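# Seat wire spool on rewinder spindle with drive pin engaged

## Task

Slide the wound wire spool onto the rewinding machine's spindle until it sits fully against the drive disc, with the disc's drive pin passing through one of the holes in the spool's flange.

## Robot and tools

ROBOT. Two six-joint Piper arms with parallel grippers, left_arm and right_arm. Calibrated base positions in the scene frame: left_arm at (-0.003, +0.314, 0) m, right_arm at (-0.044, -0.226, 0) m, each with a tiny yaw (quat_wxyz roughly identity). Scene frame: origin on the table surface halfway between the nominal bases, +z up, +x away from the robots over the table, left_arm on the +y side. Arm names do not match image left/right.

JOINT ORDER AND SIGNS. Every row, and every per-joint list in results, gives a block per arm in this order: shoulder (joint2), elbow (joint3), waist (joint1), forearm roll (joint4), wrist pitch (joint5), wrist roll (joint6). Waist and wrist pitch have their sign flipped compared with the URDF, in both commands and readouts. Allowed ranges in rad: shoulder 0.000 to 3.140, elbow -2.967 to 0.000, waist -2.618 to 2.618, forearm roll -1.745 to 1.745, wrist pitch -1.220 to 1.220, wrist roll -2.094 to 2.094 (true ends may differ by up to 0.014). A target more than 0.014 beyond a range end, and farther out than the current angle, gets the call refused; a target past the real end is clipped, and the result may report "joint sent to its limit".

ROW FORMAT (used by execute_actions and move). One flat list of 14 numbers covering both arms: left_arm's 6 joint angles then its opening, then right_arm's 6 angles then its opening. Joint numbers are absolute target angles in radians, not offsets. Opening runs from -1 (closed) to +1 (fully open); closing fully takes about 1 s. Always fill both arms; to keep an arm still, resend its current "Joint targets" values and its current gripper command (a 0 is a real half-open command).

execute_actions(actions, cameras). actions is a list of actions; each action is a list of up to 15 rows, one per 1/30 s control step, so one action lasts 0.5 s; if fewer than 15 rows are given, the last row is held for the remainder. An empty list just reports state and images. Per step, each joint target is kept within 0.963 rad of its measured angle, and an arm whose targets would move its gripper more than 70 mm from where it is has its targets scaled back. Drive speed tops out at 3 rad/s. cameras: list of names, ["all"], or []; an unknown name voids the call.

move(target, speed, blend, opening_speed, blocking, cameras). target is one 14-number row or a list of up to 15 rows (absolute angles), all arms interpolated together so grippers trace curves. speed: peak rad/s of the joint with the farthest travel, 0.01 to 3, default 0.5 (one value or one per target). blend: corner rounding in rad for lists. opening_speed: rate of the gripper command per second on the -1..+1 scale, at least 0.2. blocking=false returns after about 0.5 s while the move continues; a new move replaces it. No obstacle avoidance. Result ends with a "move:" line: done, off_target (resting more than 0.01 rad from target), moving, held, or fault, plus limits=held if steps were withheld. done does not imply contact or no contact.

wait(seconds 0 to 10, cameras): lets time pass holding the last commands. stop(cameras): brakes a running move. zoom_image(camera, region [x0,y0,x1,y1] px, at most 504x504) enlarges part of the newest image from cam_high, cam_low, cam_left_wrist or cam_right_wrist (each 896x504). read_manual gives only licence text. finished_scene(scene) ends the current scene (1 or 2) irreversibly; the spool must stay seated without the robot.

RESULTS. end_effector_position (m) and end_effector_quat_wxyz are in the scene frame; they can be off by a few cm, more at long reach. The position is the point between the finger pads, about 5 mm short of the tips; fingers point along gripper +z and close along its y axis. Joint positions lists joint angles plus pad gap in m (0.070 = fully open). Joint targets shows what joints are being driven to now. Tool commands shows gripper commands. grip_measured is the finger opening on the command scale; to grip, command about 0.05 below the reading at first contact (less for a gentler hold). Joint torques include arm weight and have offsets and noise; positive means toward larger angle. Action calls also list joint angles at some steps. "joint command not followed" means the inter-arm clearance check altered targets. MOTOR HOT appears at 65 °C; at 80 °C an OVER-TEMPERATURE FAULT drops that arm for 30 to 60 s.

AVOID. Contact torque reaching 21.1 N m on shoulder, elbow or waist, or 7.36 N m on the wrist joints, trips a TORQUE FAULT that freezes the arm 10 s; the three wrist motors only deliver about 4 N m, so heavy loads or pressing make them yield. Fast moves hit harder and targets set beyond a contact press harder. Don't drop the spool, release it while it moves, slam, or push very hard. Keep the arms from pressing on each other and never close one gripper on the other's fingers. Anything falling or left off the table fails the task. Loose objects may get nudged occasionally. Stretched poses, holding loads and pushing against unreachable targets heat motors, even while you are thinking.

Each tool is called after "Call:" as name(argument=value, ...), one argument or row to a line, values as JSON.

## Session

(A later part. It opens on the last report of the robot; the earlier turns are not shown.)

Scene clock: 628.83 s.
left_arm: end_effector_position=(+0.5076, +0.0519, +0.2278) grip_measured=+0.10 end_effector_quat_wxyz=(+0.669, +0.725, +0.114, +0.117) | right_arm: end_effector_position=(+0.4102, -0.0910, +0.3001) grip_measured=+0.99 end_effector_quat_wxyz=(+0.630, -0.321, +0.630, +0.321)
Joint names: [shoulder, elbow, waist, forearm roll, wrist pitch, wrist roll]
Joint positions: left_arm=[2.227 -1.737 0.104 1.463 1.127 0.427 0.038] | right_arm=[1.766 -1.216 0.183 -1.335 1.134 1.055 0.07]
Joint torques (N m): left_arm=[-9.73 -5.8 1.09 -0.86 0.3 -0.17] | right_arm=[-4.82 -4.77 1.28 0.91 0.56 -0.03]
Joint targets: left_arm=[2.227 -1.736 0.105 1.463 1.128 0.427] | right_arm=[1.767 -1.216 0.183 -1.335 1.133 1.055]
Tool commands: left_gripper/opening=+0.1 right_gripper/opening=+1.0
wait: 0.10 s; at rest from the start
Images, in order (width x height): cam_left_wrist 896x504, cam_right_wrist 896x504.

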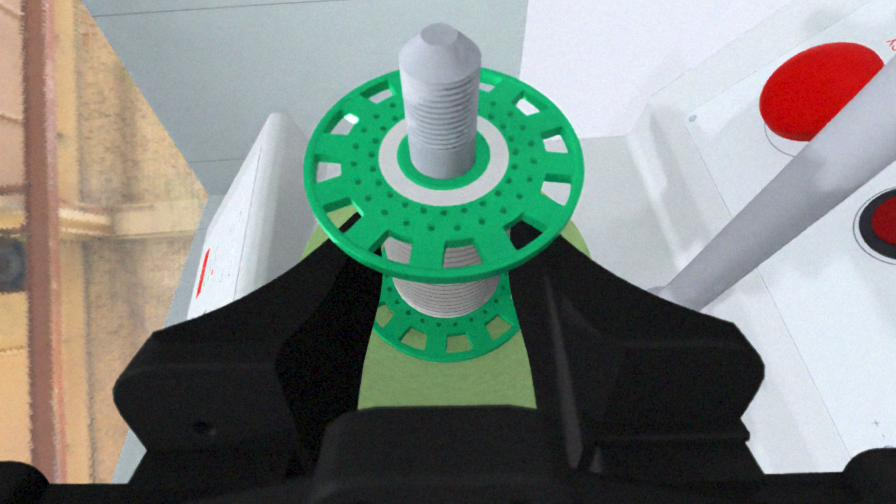

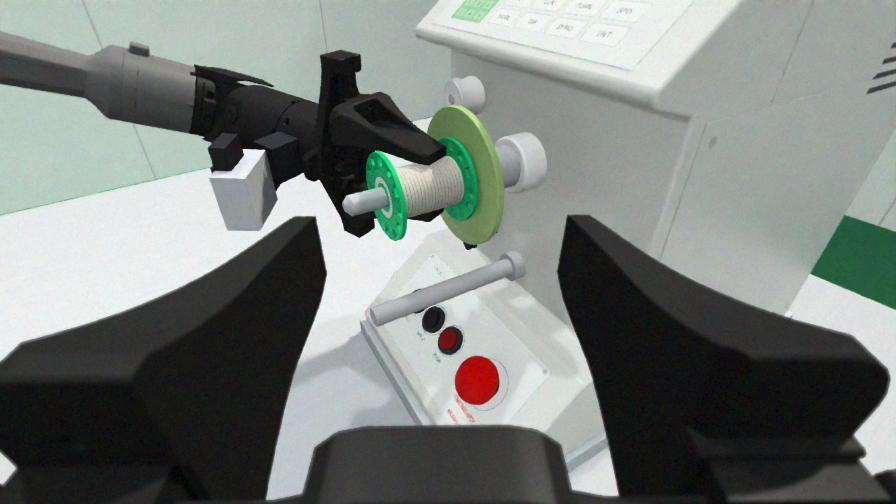

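Call:
move(
  target=[2.2322,-1.7467,0.1046,1.4649,1.1274,0.4217,0.1,1.7668,-1.2160,0.1830,-1.3348,1.1334,1.0545,1.0],
  speed=0.02,
  cameras=["cam_left_wrist","cam_right_wrist"],
)

Call:
zoom_image(
  camera="cam_right_wrist",
  region=[425, 130, 495, 230],
)

Scene clock: 640.00 s.
left_arm: end_effector_position=(+0.5088, +0.0517, +0.2278) grip_measured=+0.10 end_effector_quat_wxyz=(+0.669, +0.725, +0.114, +0.117) | right_arm: end_effector_position=(+0.4102, -0.0910, +0.3001) grip_measured=+0.99 end_effector_quat_wxyz=(+0.630, -0.321, +0.630, +0.321)
Joint names: [shoulder, elbow, waist, forearm roll, wrist pitch, wrist roll]
Joint positions: left_arm=[2.232 -1.746 0.104 1.464 1.127 0.422 0.038] | right_arm=[1.766 -1.216 0.183 -1.335 1.134 1.055 0.07]
Joint torques (N m): left_arm=[-9.89 -7.34 1.03 -0.79 0.22 -0.19] | right_arm=[-4.81 -4.81 1.24 0.91 0.57 -0.04]
Joint targets: left_arm=[2.232 -1.747 0.105 1.465 1.127 0.422] | right_arm=[1.767 -1.216 0.183 -1.335 1.133 1.055]
move: done
Images, in order (width x height): cam_left_wrist 896x504, cam_right_wrist 896x504.

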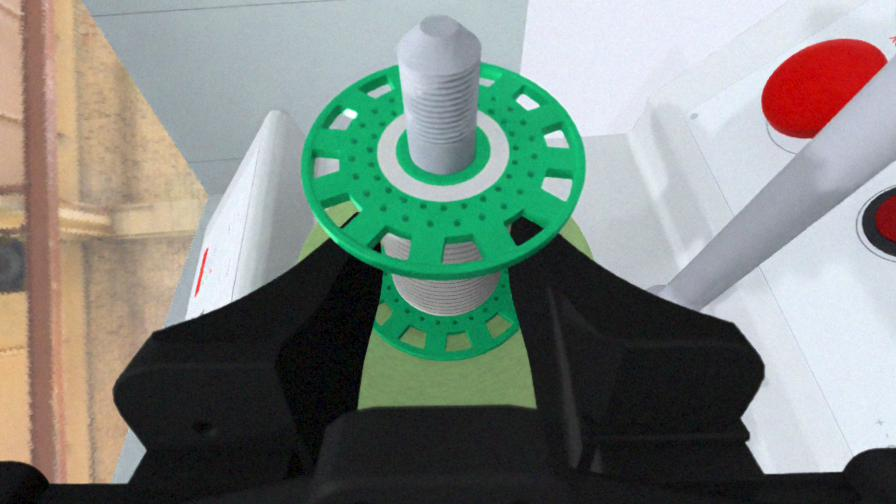

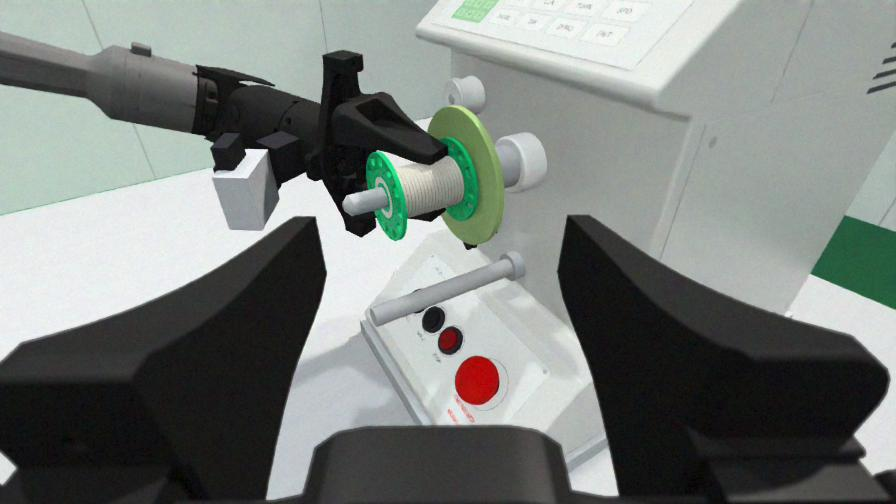

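Scaled by 5.040 from the camera's 896x504 image, which has a finer 1280x720 frame.

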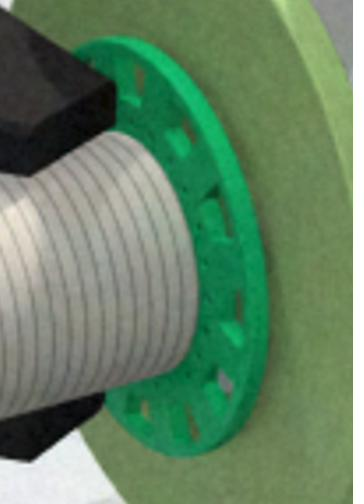

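Call:
move(
  target=[2.2377,-1.7570,0.1045,1.4671,1.1270,0.4165,0.1,1.7668,-1.2160,0.1830,-1.3348,1.1334,1.0545,1.0],
  speed=0.02,
  cameras=["cam_left_wrist","cam_right_wrist"],
)

Call:
zoom_image(
  camera="cam_right_wrist",
  region=[425, 130, 495, 230],
)

Scene clock: 642.03 s.
left_arm: end_effector_position=(+0.5102, +0.0515, +0.2278) grip_measured=+0.10 end_effector_quat_wxyz=(+0.669, +0.725, +0.114, +0.117) | right_arm: end_effector_position=(+0.4102, -0.0910, +0.3001) grip_measured=+0.99 end_effector_quat_wxyz=(+0.630, -0.321, +0.630, +0.321)
Joint names: [shoulder, elbow, waist, forearm roll, wrist pitch, wrist roll]
Joint positions: left_arm=[2.238 -1.757 0.104 1.467 1.127 0.417 0.038] | right_arm=[1.766 -1.216 0.183 -1.335 1.134 1.055 0.07]
Joint torques (N m): left_arm=[-9.88 -7.28 0.87 -0.79 0.21 -0.2] | right_arm=[-4.81 -4.83 1.25 0.92 0.57 -0.04]
Joint targets: left_arm=[2.238 -1.757 0.105 1.467 1.127 0.416] | right_arm=[1.767 -1.216 0.183 -1.335 1.133 1.055]
move: done
Images, in order (width x height): cam_left_wrist 896x504, cam_right_wrist 896x504.

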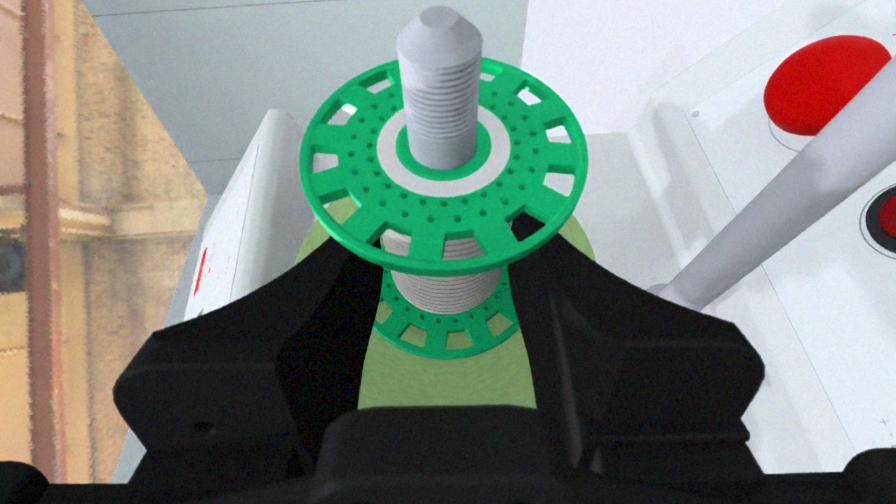

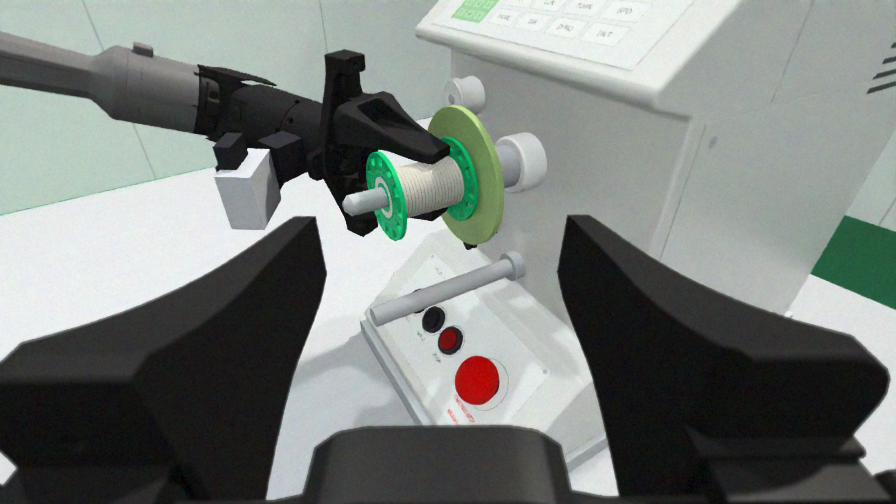

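Scaled by 5.040 from the camera's 896x504 image, which has a finer 1280x720 frame.

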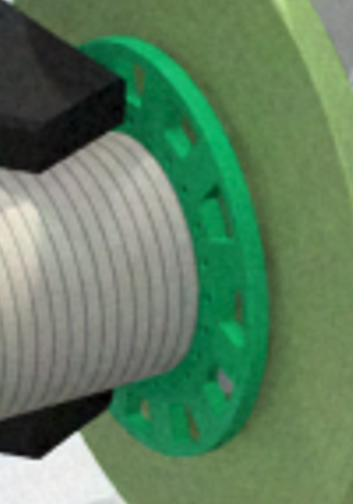

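Call:
move(
  target=[2.2414,-1.7639,0.1045,1.4686,1.1267,0.4130,0.1,1.7668,-1.2160,0.1830,-1.3348,1.1334,1.0545,1.0],
  speed=0.02,
  cameras=["cam_left_wrist","cam_right_wrist"],
)

Call:
zoom_image(
  camera="cam_right_wrist",
  region=[425, 130, 495, 230],
)

Scene clock: 646.57 s.
left_arm: end_effector_position=(+0.5111, +0.0513, +0.2283) grip_measured=+0.10 end_effector_quat_wxyz=(+0.669, +0.725, +0.113, +0.117) | right_arm: end_effector_position=(+0.4102, -0.0910, +0.3001) grip_measured=+0.99 end_effector_quat_wxyz=(+0.630, -0.321, +0.630, +0.321)
Joint names: [shoulder, elbow, waist, forearm roll, wrist pitch, wrist roll]
Joint positions: left_arm=[2.241 -1.763 0.104 1.468 1.127 0.414 0.038] | right_arm=[1.766 -1.216 0.183 -1.335 1.134 1.055 0.07]
Joint torques (N m): left_arm=[-9.89 -7.47 -0.19 -0.78 0.2 -0.23] | right_arm=[-4.78 -4.83 1.23 0.92 0.58 -0.05]
Motor temperatures (°C): left_arm=[35 32 34 38 35 29] | right_arm=[40 32 29 35 37 28]
Joint targets: left_arm=[2.241 -1.764 0.105 1.469 1.127 0.413] | right_arm=[1.767 -1.216 0.183 -1.335 1.133 1.055]
move: done
Images, in order (width x height): cam_left_wrist 896x504, cam_right_wrist 896x504.

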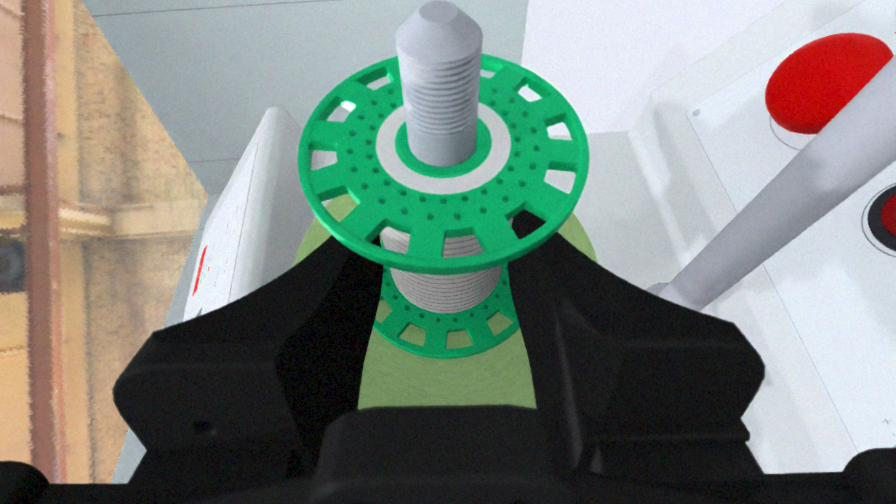

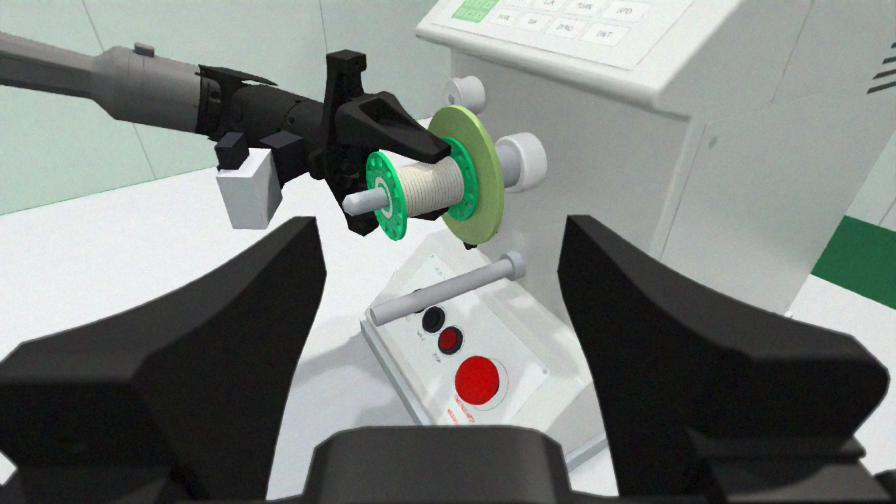

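Scaled by 5.040 from the camera's 896x504 image, which has a finer 1280x720 frame.

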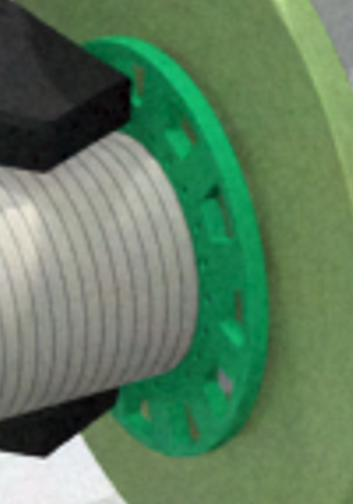

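Call:
move(
  target=[2.2458,-1.7719,0.1043,1.4706,1.1264,0.4087,0.1,1.7668,-1.2160,0.1830,-1.3348,1.1334,1.0545,1.0],
  speed=0.02,
  cameras=["cam_right_wrist"],
)

Call:
zoom_image(
  camera="cam_right_wrist",
  region=[425, 130, 495, 230],
)

Scene clock: 652.63 s.
left_arm: end_effector_position=(+0.5122, +0.0512, +0.2282) grip_measured=+0.10 end_effector_quat_wxyz=(+0.669, +0.725, +0.113, +0.117) | right_arm: end_effector_position=(+0.4102, -0.0910, +0.3001) grip_measured=+0.99 end_effector_quat_wxyz=(+0.630, -0.321, +0.630, +0.321)
Joint names: [shoulder, elbow, waist, forearm roll, wrist pitch, wrist roll]
Joint positions: left_arm=[2.245 -1.772 0.104 1.47 1.127 0.409 0.039] | right_arm=[1.766 -1.216 0.183 -1.335 1.134 1.055 0.07]
Joint torques (N m): left_arm=[-9.94 -7.52 -0.34 -0.86 0.12 -0.17] | right_arm=[-4.79 -4.84 1.26 0.93 0.59 -0.05]
Joint targets: left_arm=[2.246 -1.772 0.104 1.471 1.126 0.409] | right_arm=[1.767 -1.216 0.183 -1.335 1.133 1.055]
move: done
Images, in order (width x height): cam_right_wrist 896x504.

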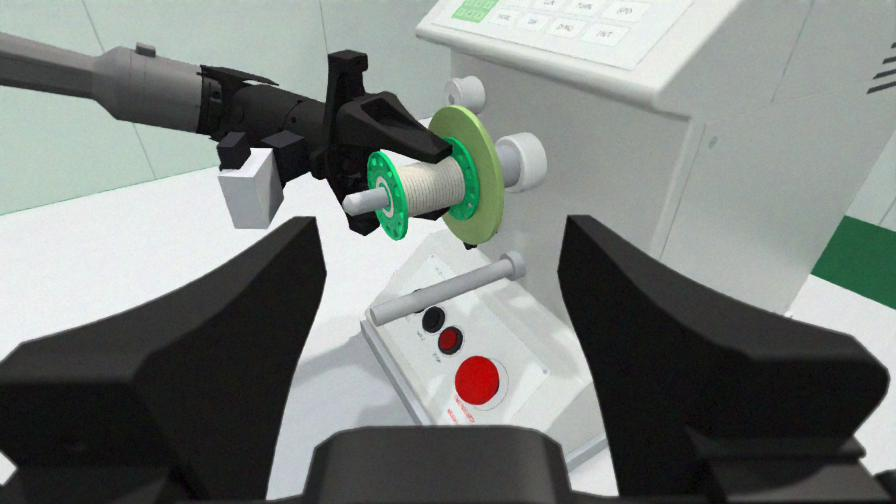

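Scaled by 5.040 from the camera's 896x504 image, which has a finer 1280x720 frame.

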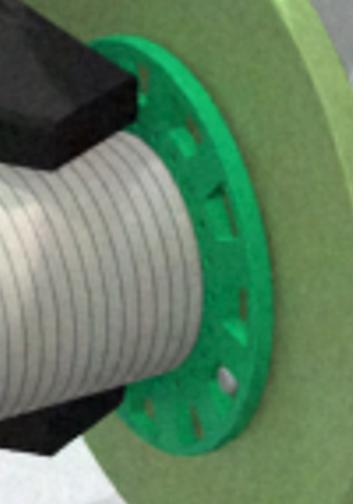

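Call:
move(
  target=[2.2496,-1.7791,0.1043,1.4722,1.1261,0.4051,0.1,1.7668,-1.2160,0.1830,-1.3348,1.1334,1.0545,1.0],
  speed=0.015,
  cameras=["cam_left_wrist","cam_right_wrist"],
)

Call:
zoom_image(
  camera="cam_right_wrist",
  region=[425, 130, 495, 230],
)

Scene clock: 654.50 s.
left_arm: end_effector_position=(+0.5132, +0.0511, +0.2279) grip_measured=+0.10 end_effector_quat_wxyz=(+0.669, +0.725, +0.114, +0.117) | right_arm: end_effector_position=(+0.4102, -0.0910, +0.3001) grip_measured=+0.99 end_effector_quat_wxyz=(+0.630, -0.321, +0.630, +0.321)
Joint names: [shoulder, elbow, waist, forearm roll, wrist pitch, wrist roll]
Joint positions: left_arm=[2.249 -1.778 0.104 1.472 1.127 0.405 0.039] | right_arm=[1.766 -1.216 0.183 -1.335 1.134 1.055 0.07]
Joint torques (N m): left_arm=[-9.72 -7.68 -0.15 -0.97 0.13 -0.13] | right_arm=[-4.78 -4.83 1.22 0.93 0.59 -0.05]
Joint targets: left_arm=[2.250 -1.779 0.104 1.472 1.126 0.405] | right_arm=[1.767 -1.216 0.183 -1.335 1.133 1.055]
move: done
Images, in order (width x height): cam_left_wrist 896x504, cam_right_wrist 896x504.

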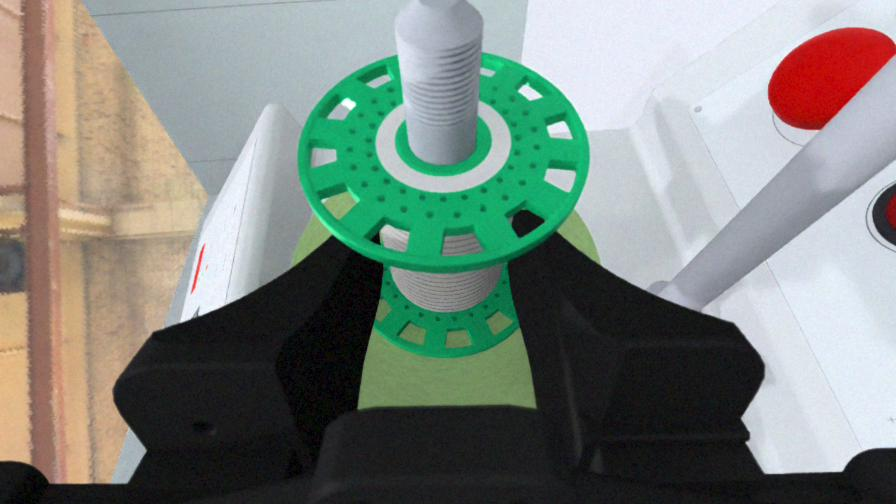

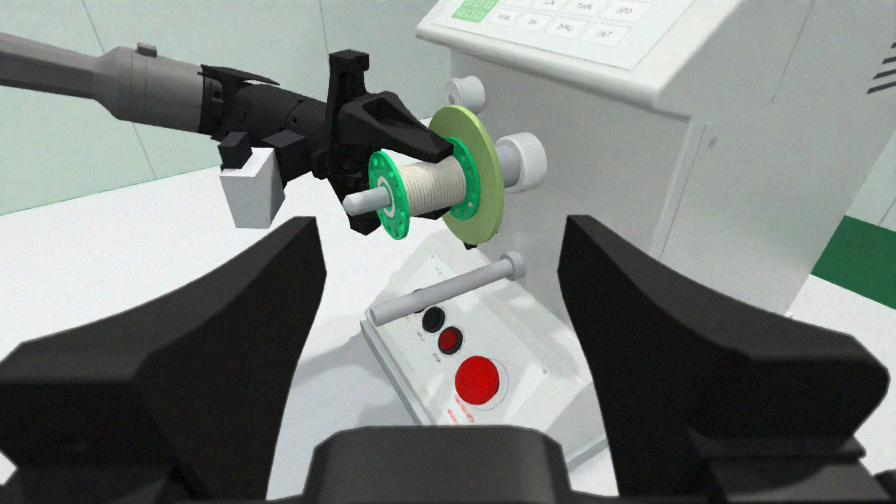

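Scaled by 5.040 from the camera's 896x504 image, which has a finer 1280x720 frame.

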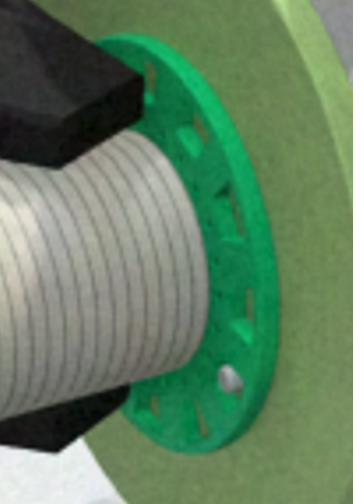

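Call:
move(
  target=[2.2523,-1.7841,0.1043,1.4733,1.1259,0.4025,0.1,1.7668,-1.2160,0.1830,-1.3348,1.1334,1.0545,1.0],
  speed=0.01,
  cameras=["cam_left_wrist","cam_right_wrist"],
)

Call:
zoom_image(
  camera="cam_right_wrist",
  region=[425, 130, 495, 230],
)

Scene clock: 657.23 s.
left_arm: end_effector_position=(+0.5136, +0.0509, +0.2277) grip_measured=+0.10 end_effector_quat_wxyz=(+0.669, +0.725, +0.114, +0.116) | right_arm: end_effector_position=(+0.4102, -0.0910, +0.3001) grip_measured=+0.99 end_effector_quat_wxyz=(+0.630, -0.321, +0.630, +0.321)
Joint names: [shoulder, elbow, waist, forearm roll, wrist pitch, wrist roll]
Joint positions: left_arm=[2.252 -1.783 0.104 1.474 1.127 0.402 0.039] | right_arm=[1.766 -1.216 0.183 -1.335 1.134 1.055 0.07]
Joint torques (N m): left_arm=[-8.93 -9.11 0.56 -1.61 -0.8 0.04] | right_arm=[-4.75 -4.84 1.26 0.94 0.6 -0.05]
Joint targets: left_arm=[2.252 -1.784 0.104 1.473 1.126 0.402] | right_arm=[1.767 -1.216 0.183 -1.335 1.133 1.055]
move: done
Images, in order (width x height): cam_left_wrist 896x504, cam_right_wrist 896x504.

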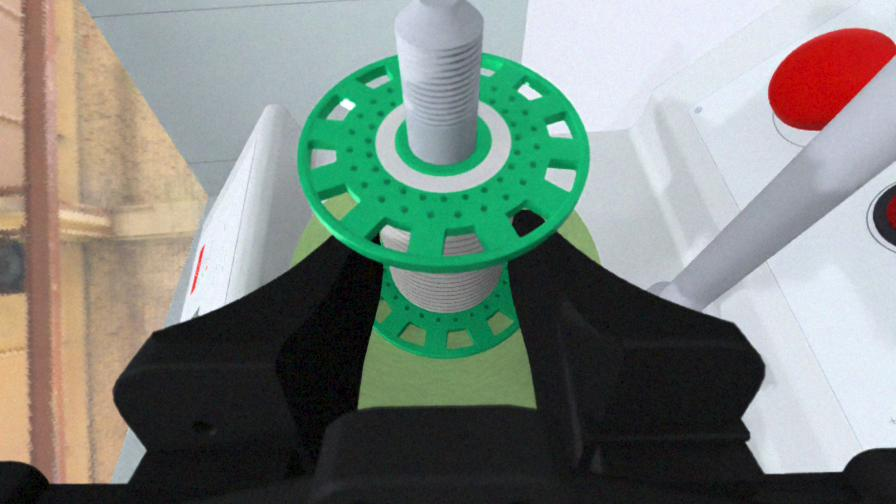

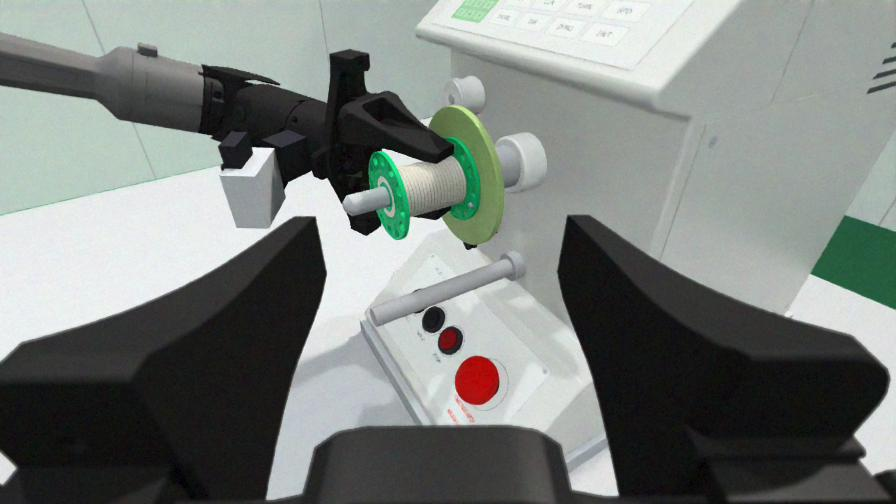

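Scaled by 5.040 from the camera's 896x504 image, which has a finer 1280x720 frame.

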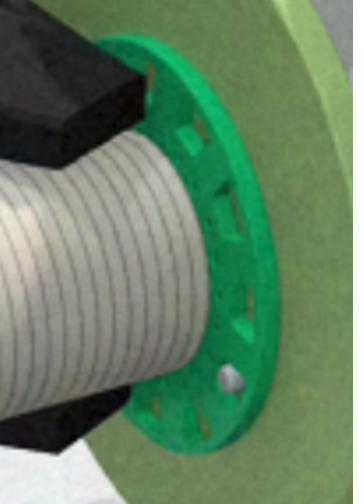

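Call:
move(
  target=[
    [2.2523,-1.7841,0.1043,1.4733,1.1259,0.4025,0.3,1.7668,-1.2160,0.1830,-1.3348,1.1334,1.0545,1.0],
    [2.2496,-1.7791,0.1043,1.4722,1.1261,0.4051,0.3,1.7668,-1.2160,0.1830,-1.3348,1.1334,1.0545,1.0],
  ],
  speed=0.01,
  opening_speed=0.3,
  cameras=["cam_left_wrist","cam_right_wrist"],
)

Call:
zoom_image(
  camera="cam_right_wrist",
  region=[425, 130, 495, 230],
)

Scene clock: 664.97 s.
left_arm: end_effector_position=(+0.5136, +0.0507, +0.2266) grip_measured=+0.30 end_effector_quat_wxyz=(+0.668, +0.726, +0.115, +0.117) | right_arm: end_effector_position=(+0.4102, -0.0910, +0.3001) grip_measured=+0.99 end_effector_quat_wxyz=(+0.630, -0.321, +0.630, +0.321)
Joint names: [shoulder, elbow, waist, forearm roll, wrist pitch, wrist roll]
Joint positions: left_arm=[2.251 -1.779 0.105 1.473 1.124 0.405 0.045] | right_arm=[1.766 -1.216 0.183 -1.335 1.134 1.055 0.07]
Joint torques (N m): left_arm=[-7.12 -5.77 -4.59 -1.29 -1.51 0.45] | right_arm=[-4.74 -4.91 1.25 0.95 0.61 -0.06]
Joint targets: left_arm=[2.250 -1.779 0.104 1.472 1.126 0.405] | right_arm=[1.767 -1.216 0.183 -1.335 1.133 1.055]
move: done
Images, in order (width x height): cam_left_wrist 896x504, cam_right_wrist 896x504.

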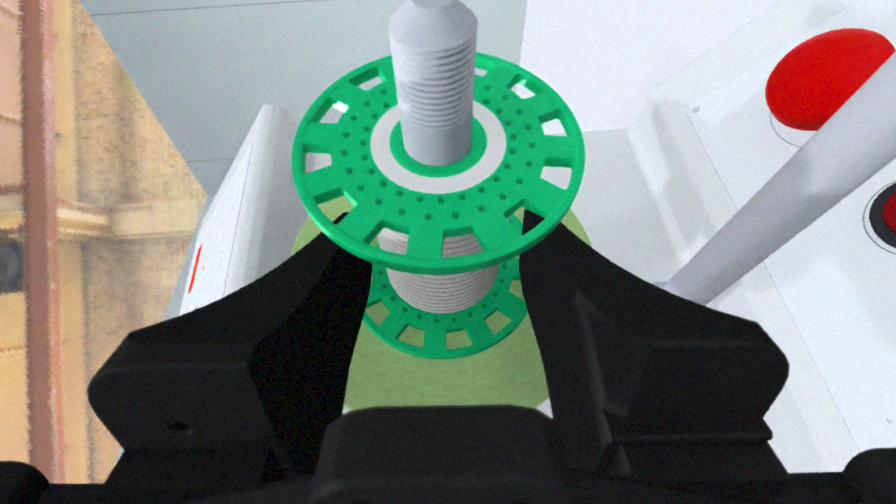

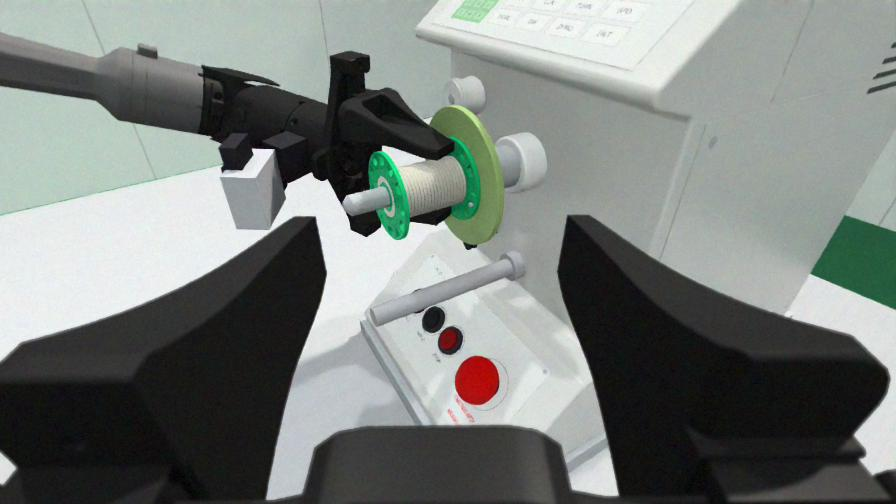

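Scaled by 5.040 from the camera's 896x504 image, which has a finer 1280x720 frame.

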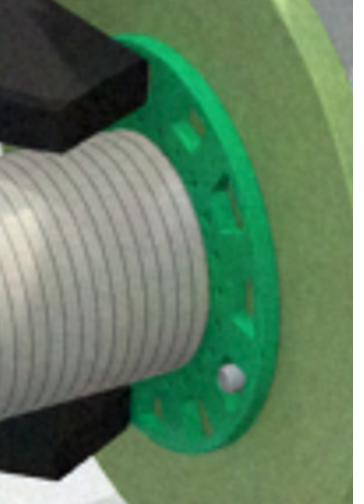

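Call:
move(
  target=[2.2477,-1.7755,0.1043,1.4714,1.1262,0.4069,0.3,1.7668,-1.2160,0.1830,-1.3348,1.1334,1.0545,1.0],
  speed=0.01,
  cameras=["cam_left_wrist","cam_right_wrist"],
)

Call:
zoom_image(
  camera="cam_right_wrist",
  region=[425, 130, 495, 230],
)

Scene clock: 671.07 s.
left_arm: end_effector_position=(+0.5131, +0.0511, +0.2279) grip_measured=+0.30 end_effector_quat_wxyz=(+0.669, +0.725, +0.114, +0.117) | right_arm: end_effector_position=(+0.4102, -0.0910, +0.3001) grip_measured=+0.99 end_effector_quat_wxyz=(+0.630, -0.321, +0.630, +0.321)
Joint names: [shoulder, elbow, waist, forearm roll, wrist pitch, wrist roll]
Joint positions: left_arm=[2.248 -1.777 0.104 1.471 1.125 0.407 0.045] | right_arm=[1.766 -1.216 0.183 -1.335 1.134 1.055 0.07]
Joint torques (N m): left_arm=[-11.77 -5.04 0.69 -0.78 0.32 0.12] | right_arm=[-4.73 -4.91 1.27 0.95 0.63 -0.06]
Joint targets: left_arm=[2.248 -1.776 0.104 1.471 1.126 0.407] | right_arm=[1.767 -1.216 0.183 -1.335 1.133 1.055]
move: done
Images, in order (width x height): cam_left_wrist 896x504, cam_right_wrist 896x504.

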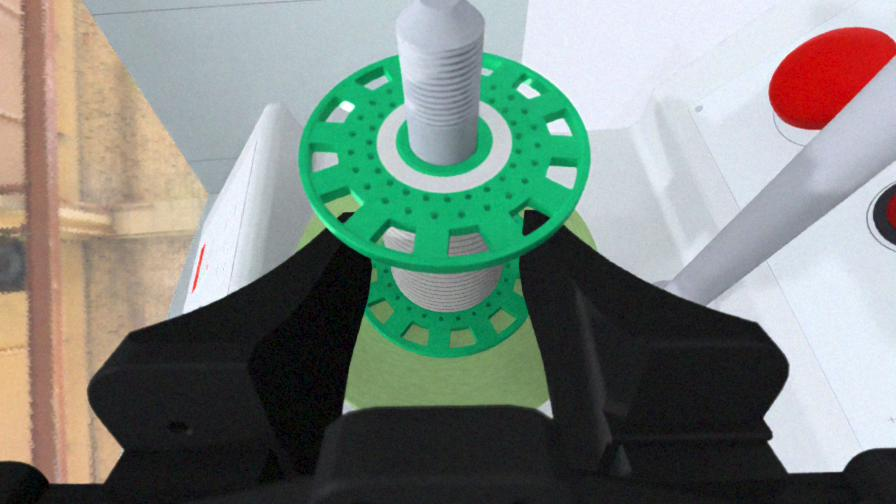

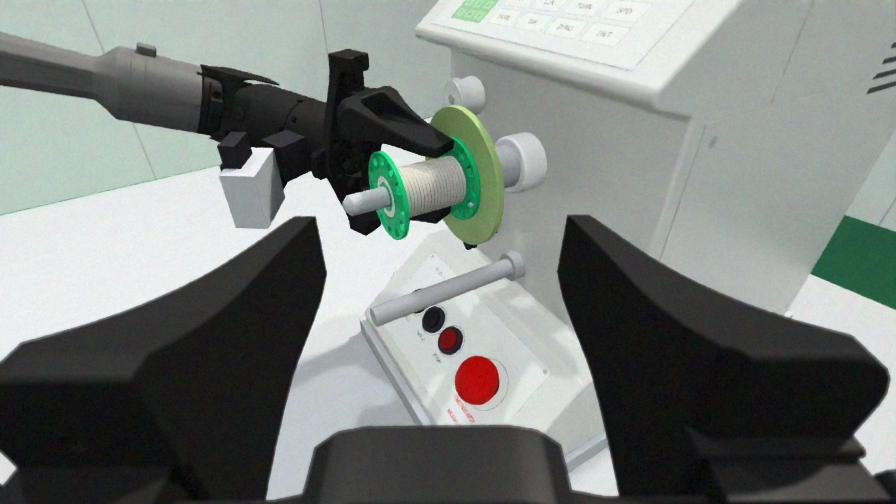

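Scaled by 5.040 from the camera's 896x504 image, which has a finer 1280x720 frame.

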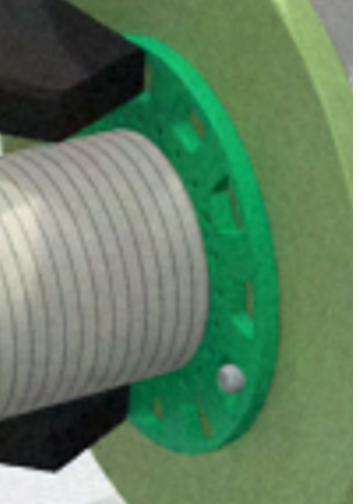

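Call:
move(
  target=[2.2400,-1.7613,0.1044,1.4683,1.1269,0.4142,0.3,1.7668,-1.2160,0.1830,-1.3348,1.1334,1.0545,1.0],
  speed=0.015,
  cameras=["cam_left_wrist","cam_right_wrist"],
)

Call:
zoom_image(
  camera="cam_right_wrist",
  region=[425, 130, 495, 230],
)

Scene clock: 674.17 s.
left_arm: end_effector_position=(+0.5110, +0.0513, +0.2275) grip_measured=+0.30 end_effector_quat_wxyz=(+0.669, +0.725, +0.114, +0.117) | right_arm: end_effector_position=(+0.4102, -0.0910, +0.3001) grip_measured=+0.99 end_effector_quat_wxyz=(+0.630, -0.321, +0.630, +0.321)
Joint names: [shoulder, elbow, waist, forearm roll, wrist pitch, wrist roll]
Joint positions: left_arm=[2.241 -1.762 0.104 1.468 1.126 0.414 0.045] | right_arm=[1.766 -1.216 0.183 -1.335 1.134 1.055 0.07]
Joint torques (N m): left_arm=[-11.65 -5.23 0.2 -0.93 0.33 0.13] | right_arm=[-4.73 -4.88 1.26 0.96 0.63 -0.06]
Joint targets: left_arm=[2.240 -1.761 0.104 1.468 1.127 0.414] | right_arm=[1.767 -1.216 0.183 -1.335 1.133 1.055]
move: done
Images, in order (width x height): cam_left_wrist 896x504, cam_right_wrist 896x504.

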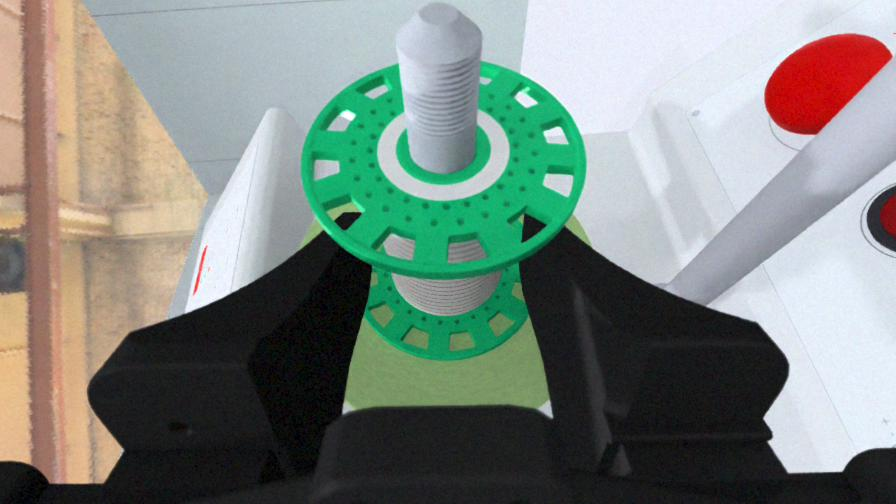

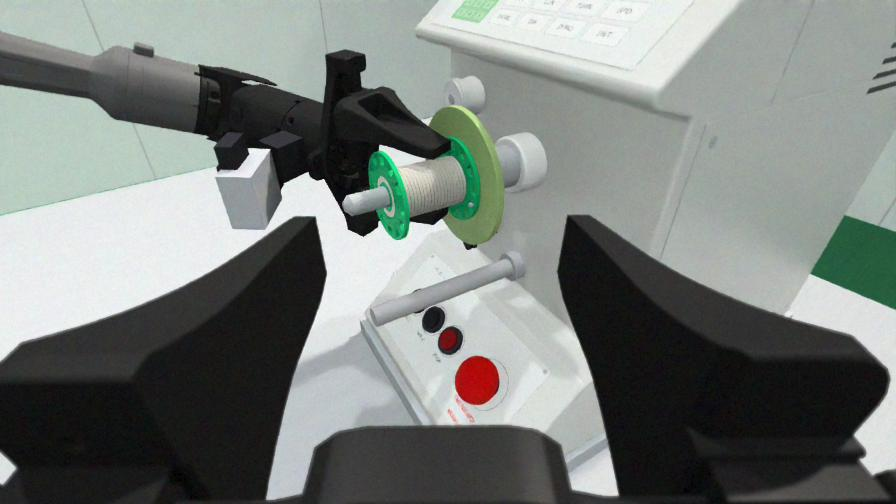

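Scaled by 5.040 from the camera's 896x504 image, which has a finer 1280x720 frame.

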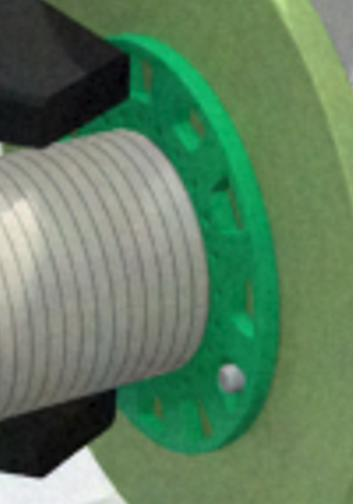

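Call:
move(
  target=[
    [2.2400,-1.7613,0.1044,1.4683,1.1269,0.4142,1.0,1.7668,-1.2160,0.1830,-1.3348,1.1334,1.0545,1.0],
    [2.1890,-1.6968,0.1060,1.4929,1.1132,0.4301,1.0,1.7668,-1.2160,0.1830,-1.3348,1.1334,1.0545,1.0],
  ],
  speed=0.05,
  opening_speed=0.7,
  cameras=["cam_left_wrist","cam_right_wrist"],
)

Call:
zoom_image(
  camera="cam_right_wrist",
  region=[425, 130, 495, 230],
)

Scene clock: 687.23 s.
left_arm: end_effector_position=(+0.4994, +0.0526, +0.2277) grip_measured=+0.99 end_effector_quat_wxyz=(+0.656, +0.737, +0.111, +0.120) | right_arm: end_effector_position=(+0.4102, -0.0910, +0.3001) grip_measured=+0.99 end_effector_quat_wxyz=(+0.630, -0.321, +0.630, +0.321)
Joint names: [shoulder, elbow, waist, forearm roll, wrist pitch, wrist roll]
Joint positions: left_arm=[2.189 -1.697 0.106 1.493 1.113 0.43 0.07] | right_arm=[1.766 -1.216 0.183 -1.335 1.134 1.055 0.07]
Joint torques (N m): left_arm=[-10.99 -5.53 1.11 -0.85 0.22 0.12] | right_arm=[-4.71 -4.95 1.24 0.97 0.65 -0.07]
Joint targets: left_arm=[2.189 -1.697 0.106 1.493 1.113 0.430] | right_arm=[1.767 -1.216 0.183 -1.335 1.133 1.055]
move: done
Images, in order (width x height): cam_left_wrist 896x504, cam_right_wrist 896x504.

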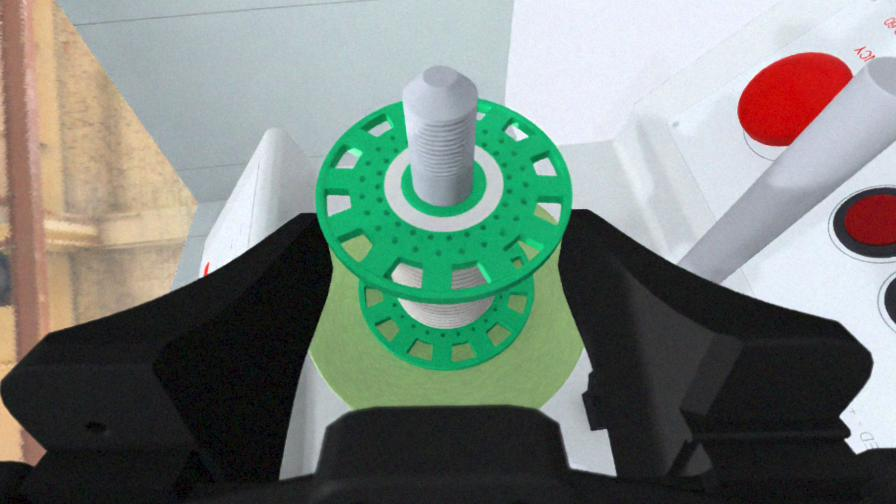

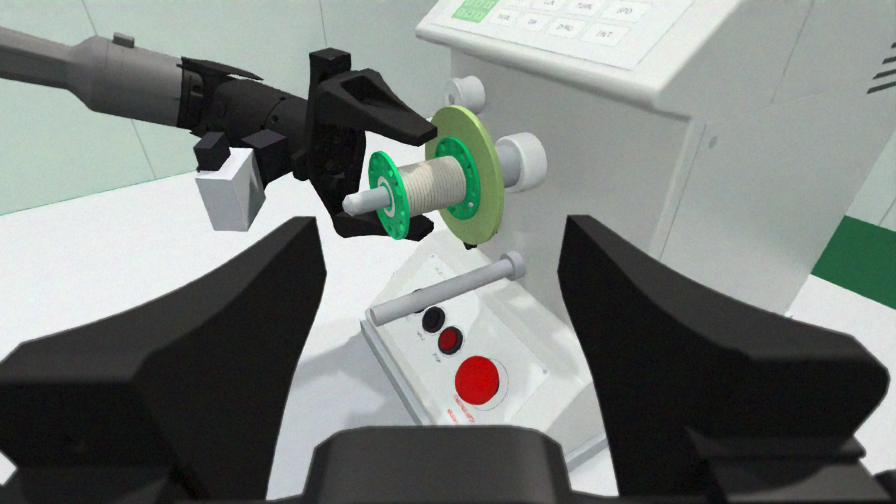

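Scaled by 5.040 from the camera's 896x504 image, which has a finer 1280x720 frame.

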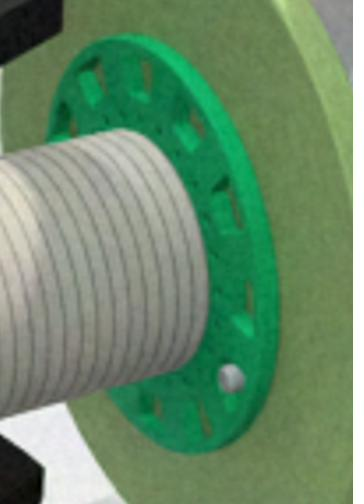

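Call:
move(
  target=[
    [2.1491,-1.6249,0.1054,1.4778,1.1169,0.4655,1.0,1.7668,-1.2160,0.1830,-1.3348,1.1334,1.0545,1.0],
    [2.0975,-1.5333,0.1061,1.4581,1.1203,0.5097,1.0,1.7668,-1.2160,0.1830,-1.3348,1.1334,1.0545,1.0],
    [2.0479,-1.4473,0.1069,1.4403,1.1241,0.5499,1.0,1.7668,-1.2160,0.1830,-1.3348,1.1334,1.0545,1.0],
    [1.9185,-1.2324,0.1051,1.4136,1.1540,0.6403,1.0,1.7668,-1.2160,0.1830,-1.3348,1.1334,1.0545,1.0],
  ],
  speed=0.15,
  blend=0.02,
  cameras=["cam_left_wrist","cam_right_wrist"],
)

Call:
zoom_image(
  camera="cam_right_wrist",
  region=[425, 130, 495, 230],
)

Call:
zoom_image(
  camera="cam_right_wrist",
  region=[330, 90, 530, 260],
)

Scene clock: 691.93 s.
left_arm: end_effector_position=(+0.4132, +0.0611, +0.2276) grip_measured=+0.99 end_effector_quat_wxyz=(+0.657, +0.738, +0.103, +0.113) | right_arm: end_effector_position=(+0.4102, -0.0910, +0.3001) grip_measured=+0.99 end_effector_quat_wxyz=(+0.630, -0.321, +0.630, +0.321)
Joint names: [shoulder, elbow, waist, forearm roll, wrist pitch, wrist roll]
Joint positions: left_arm=[1.918 -1.231 0.106 1.414 1.154 0.641 0.07] | right_arm=[1.766 -1.216 0.183 -1.335 1.134 1.055 0.07]
Joint torques (N m): left_arm=[-8.25 -6.09 -0.25 -0.84 0.37 -0.07] | right_arm=[-4.68 -4.97 1.29 0.97 0.66 -0.08]
Joint targets: left_arm=[1.918 -1.232 0.105 1.414 1.154 0.640] | right_arm=[1.767 -1.216 0.183 -1.335 1.133 1.055]
move: done
Images, in order (width x height): cam_left_wrist 896x504, cam_right_wrist 896x504.

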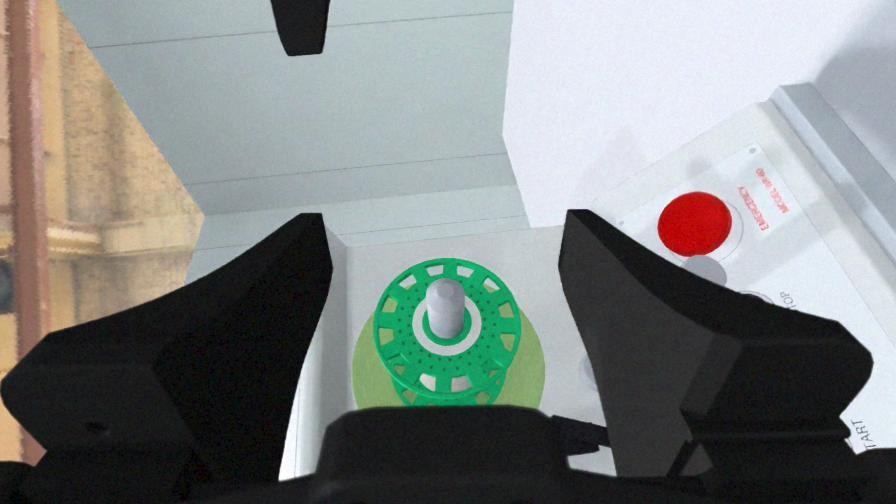

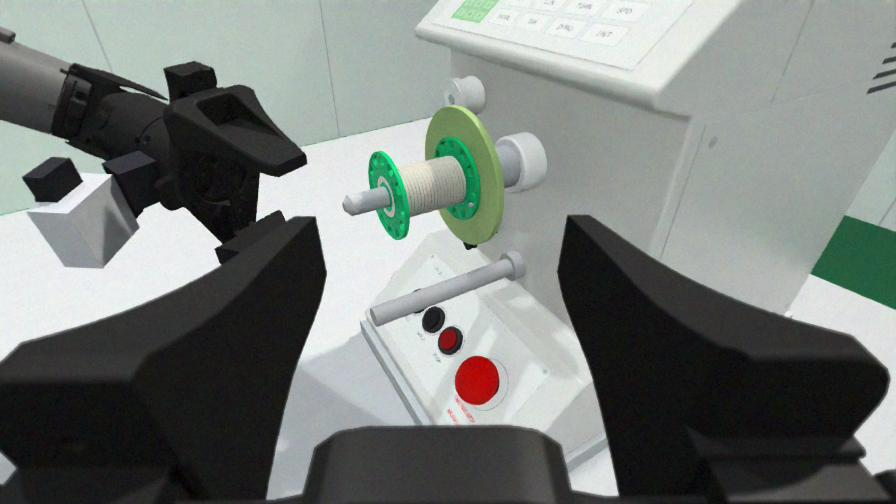

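Scaled by 5.040 from the camera's 896x504 image, which has a finer 1280x720 frame.

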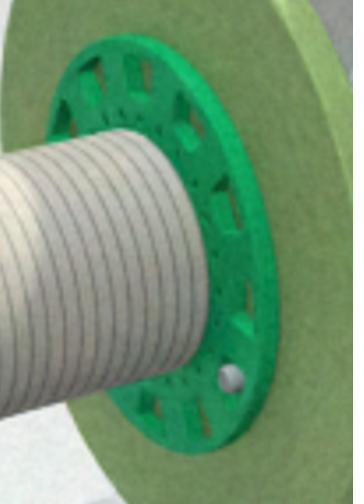

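Scaled by 2.520 from the camera's 896x504 image, which has a finer 1280x720 frame.

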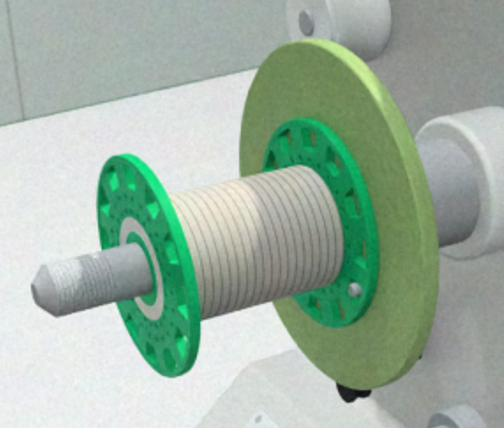

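Call:
finished_scene(
  scene=1,
)

The scene is finished: the task was done.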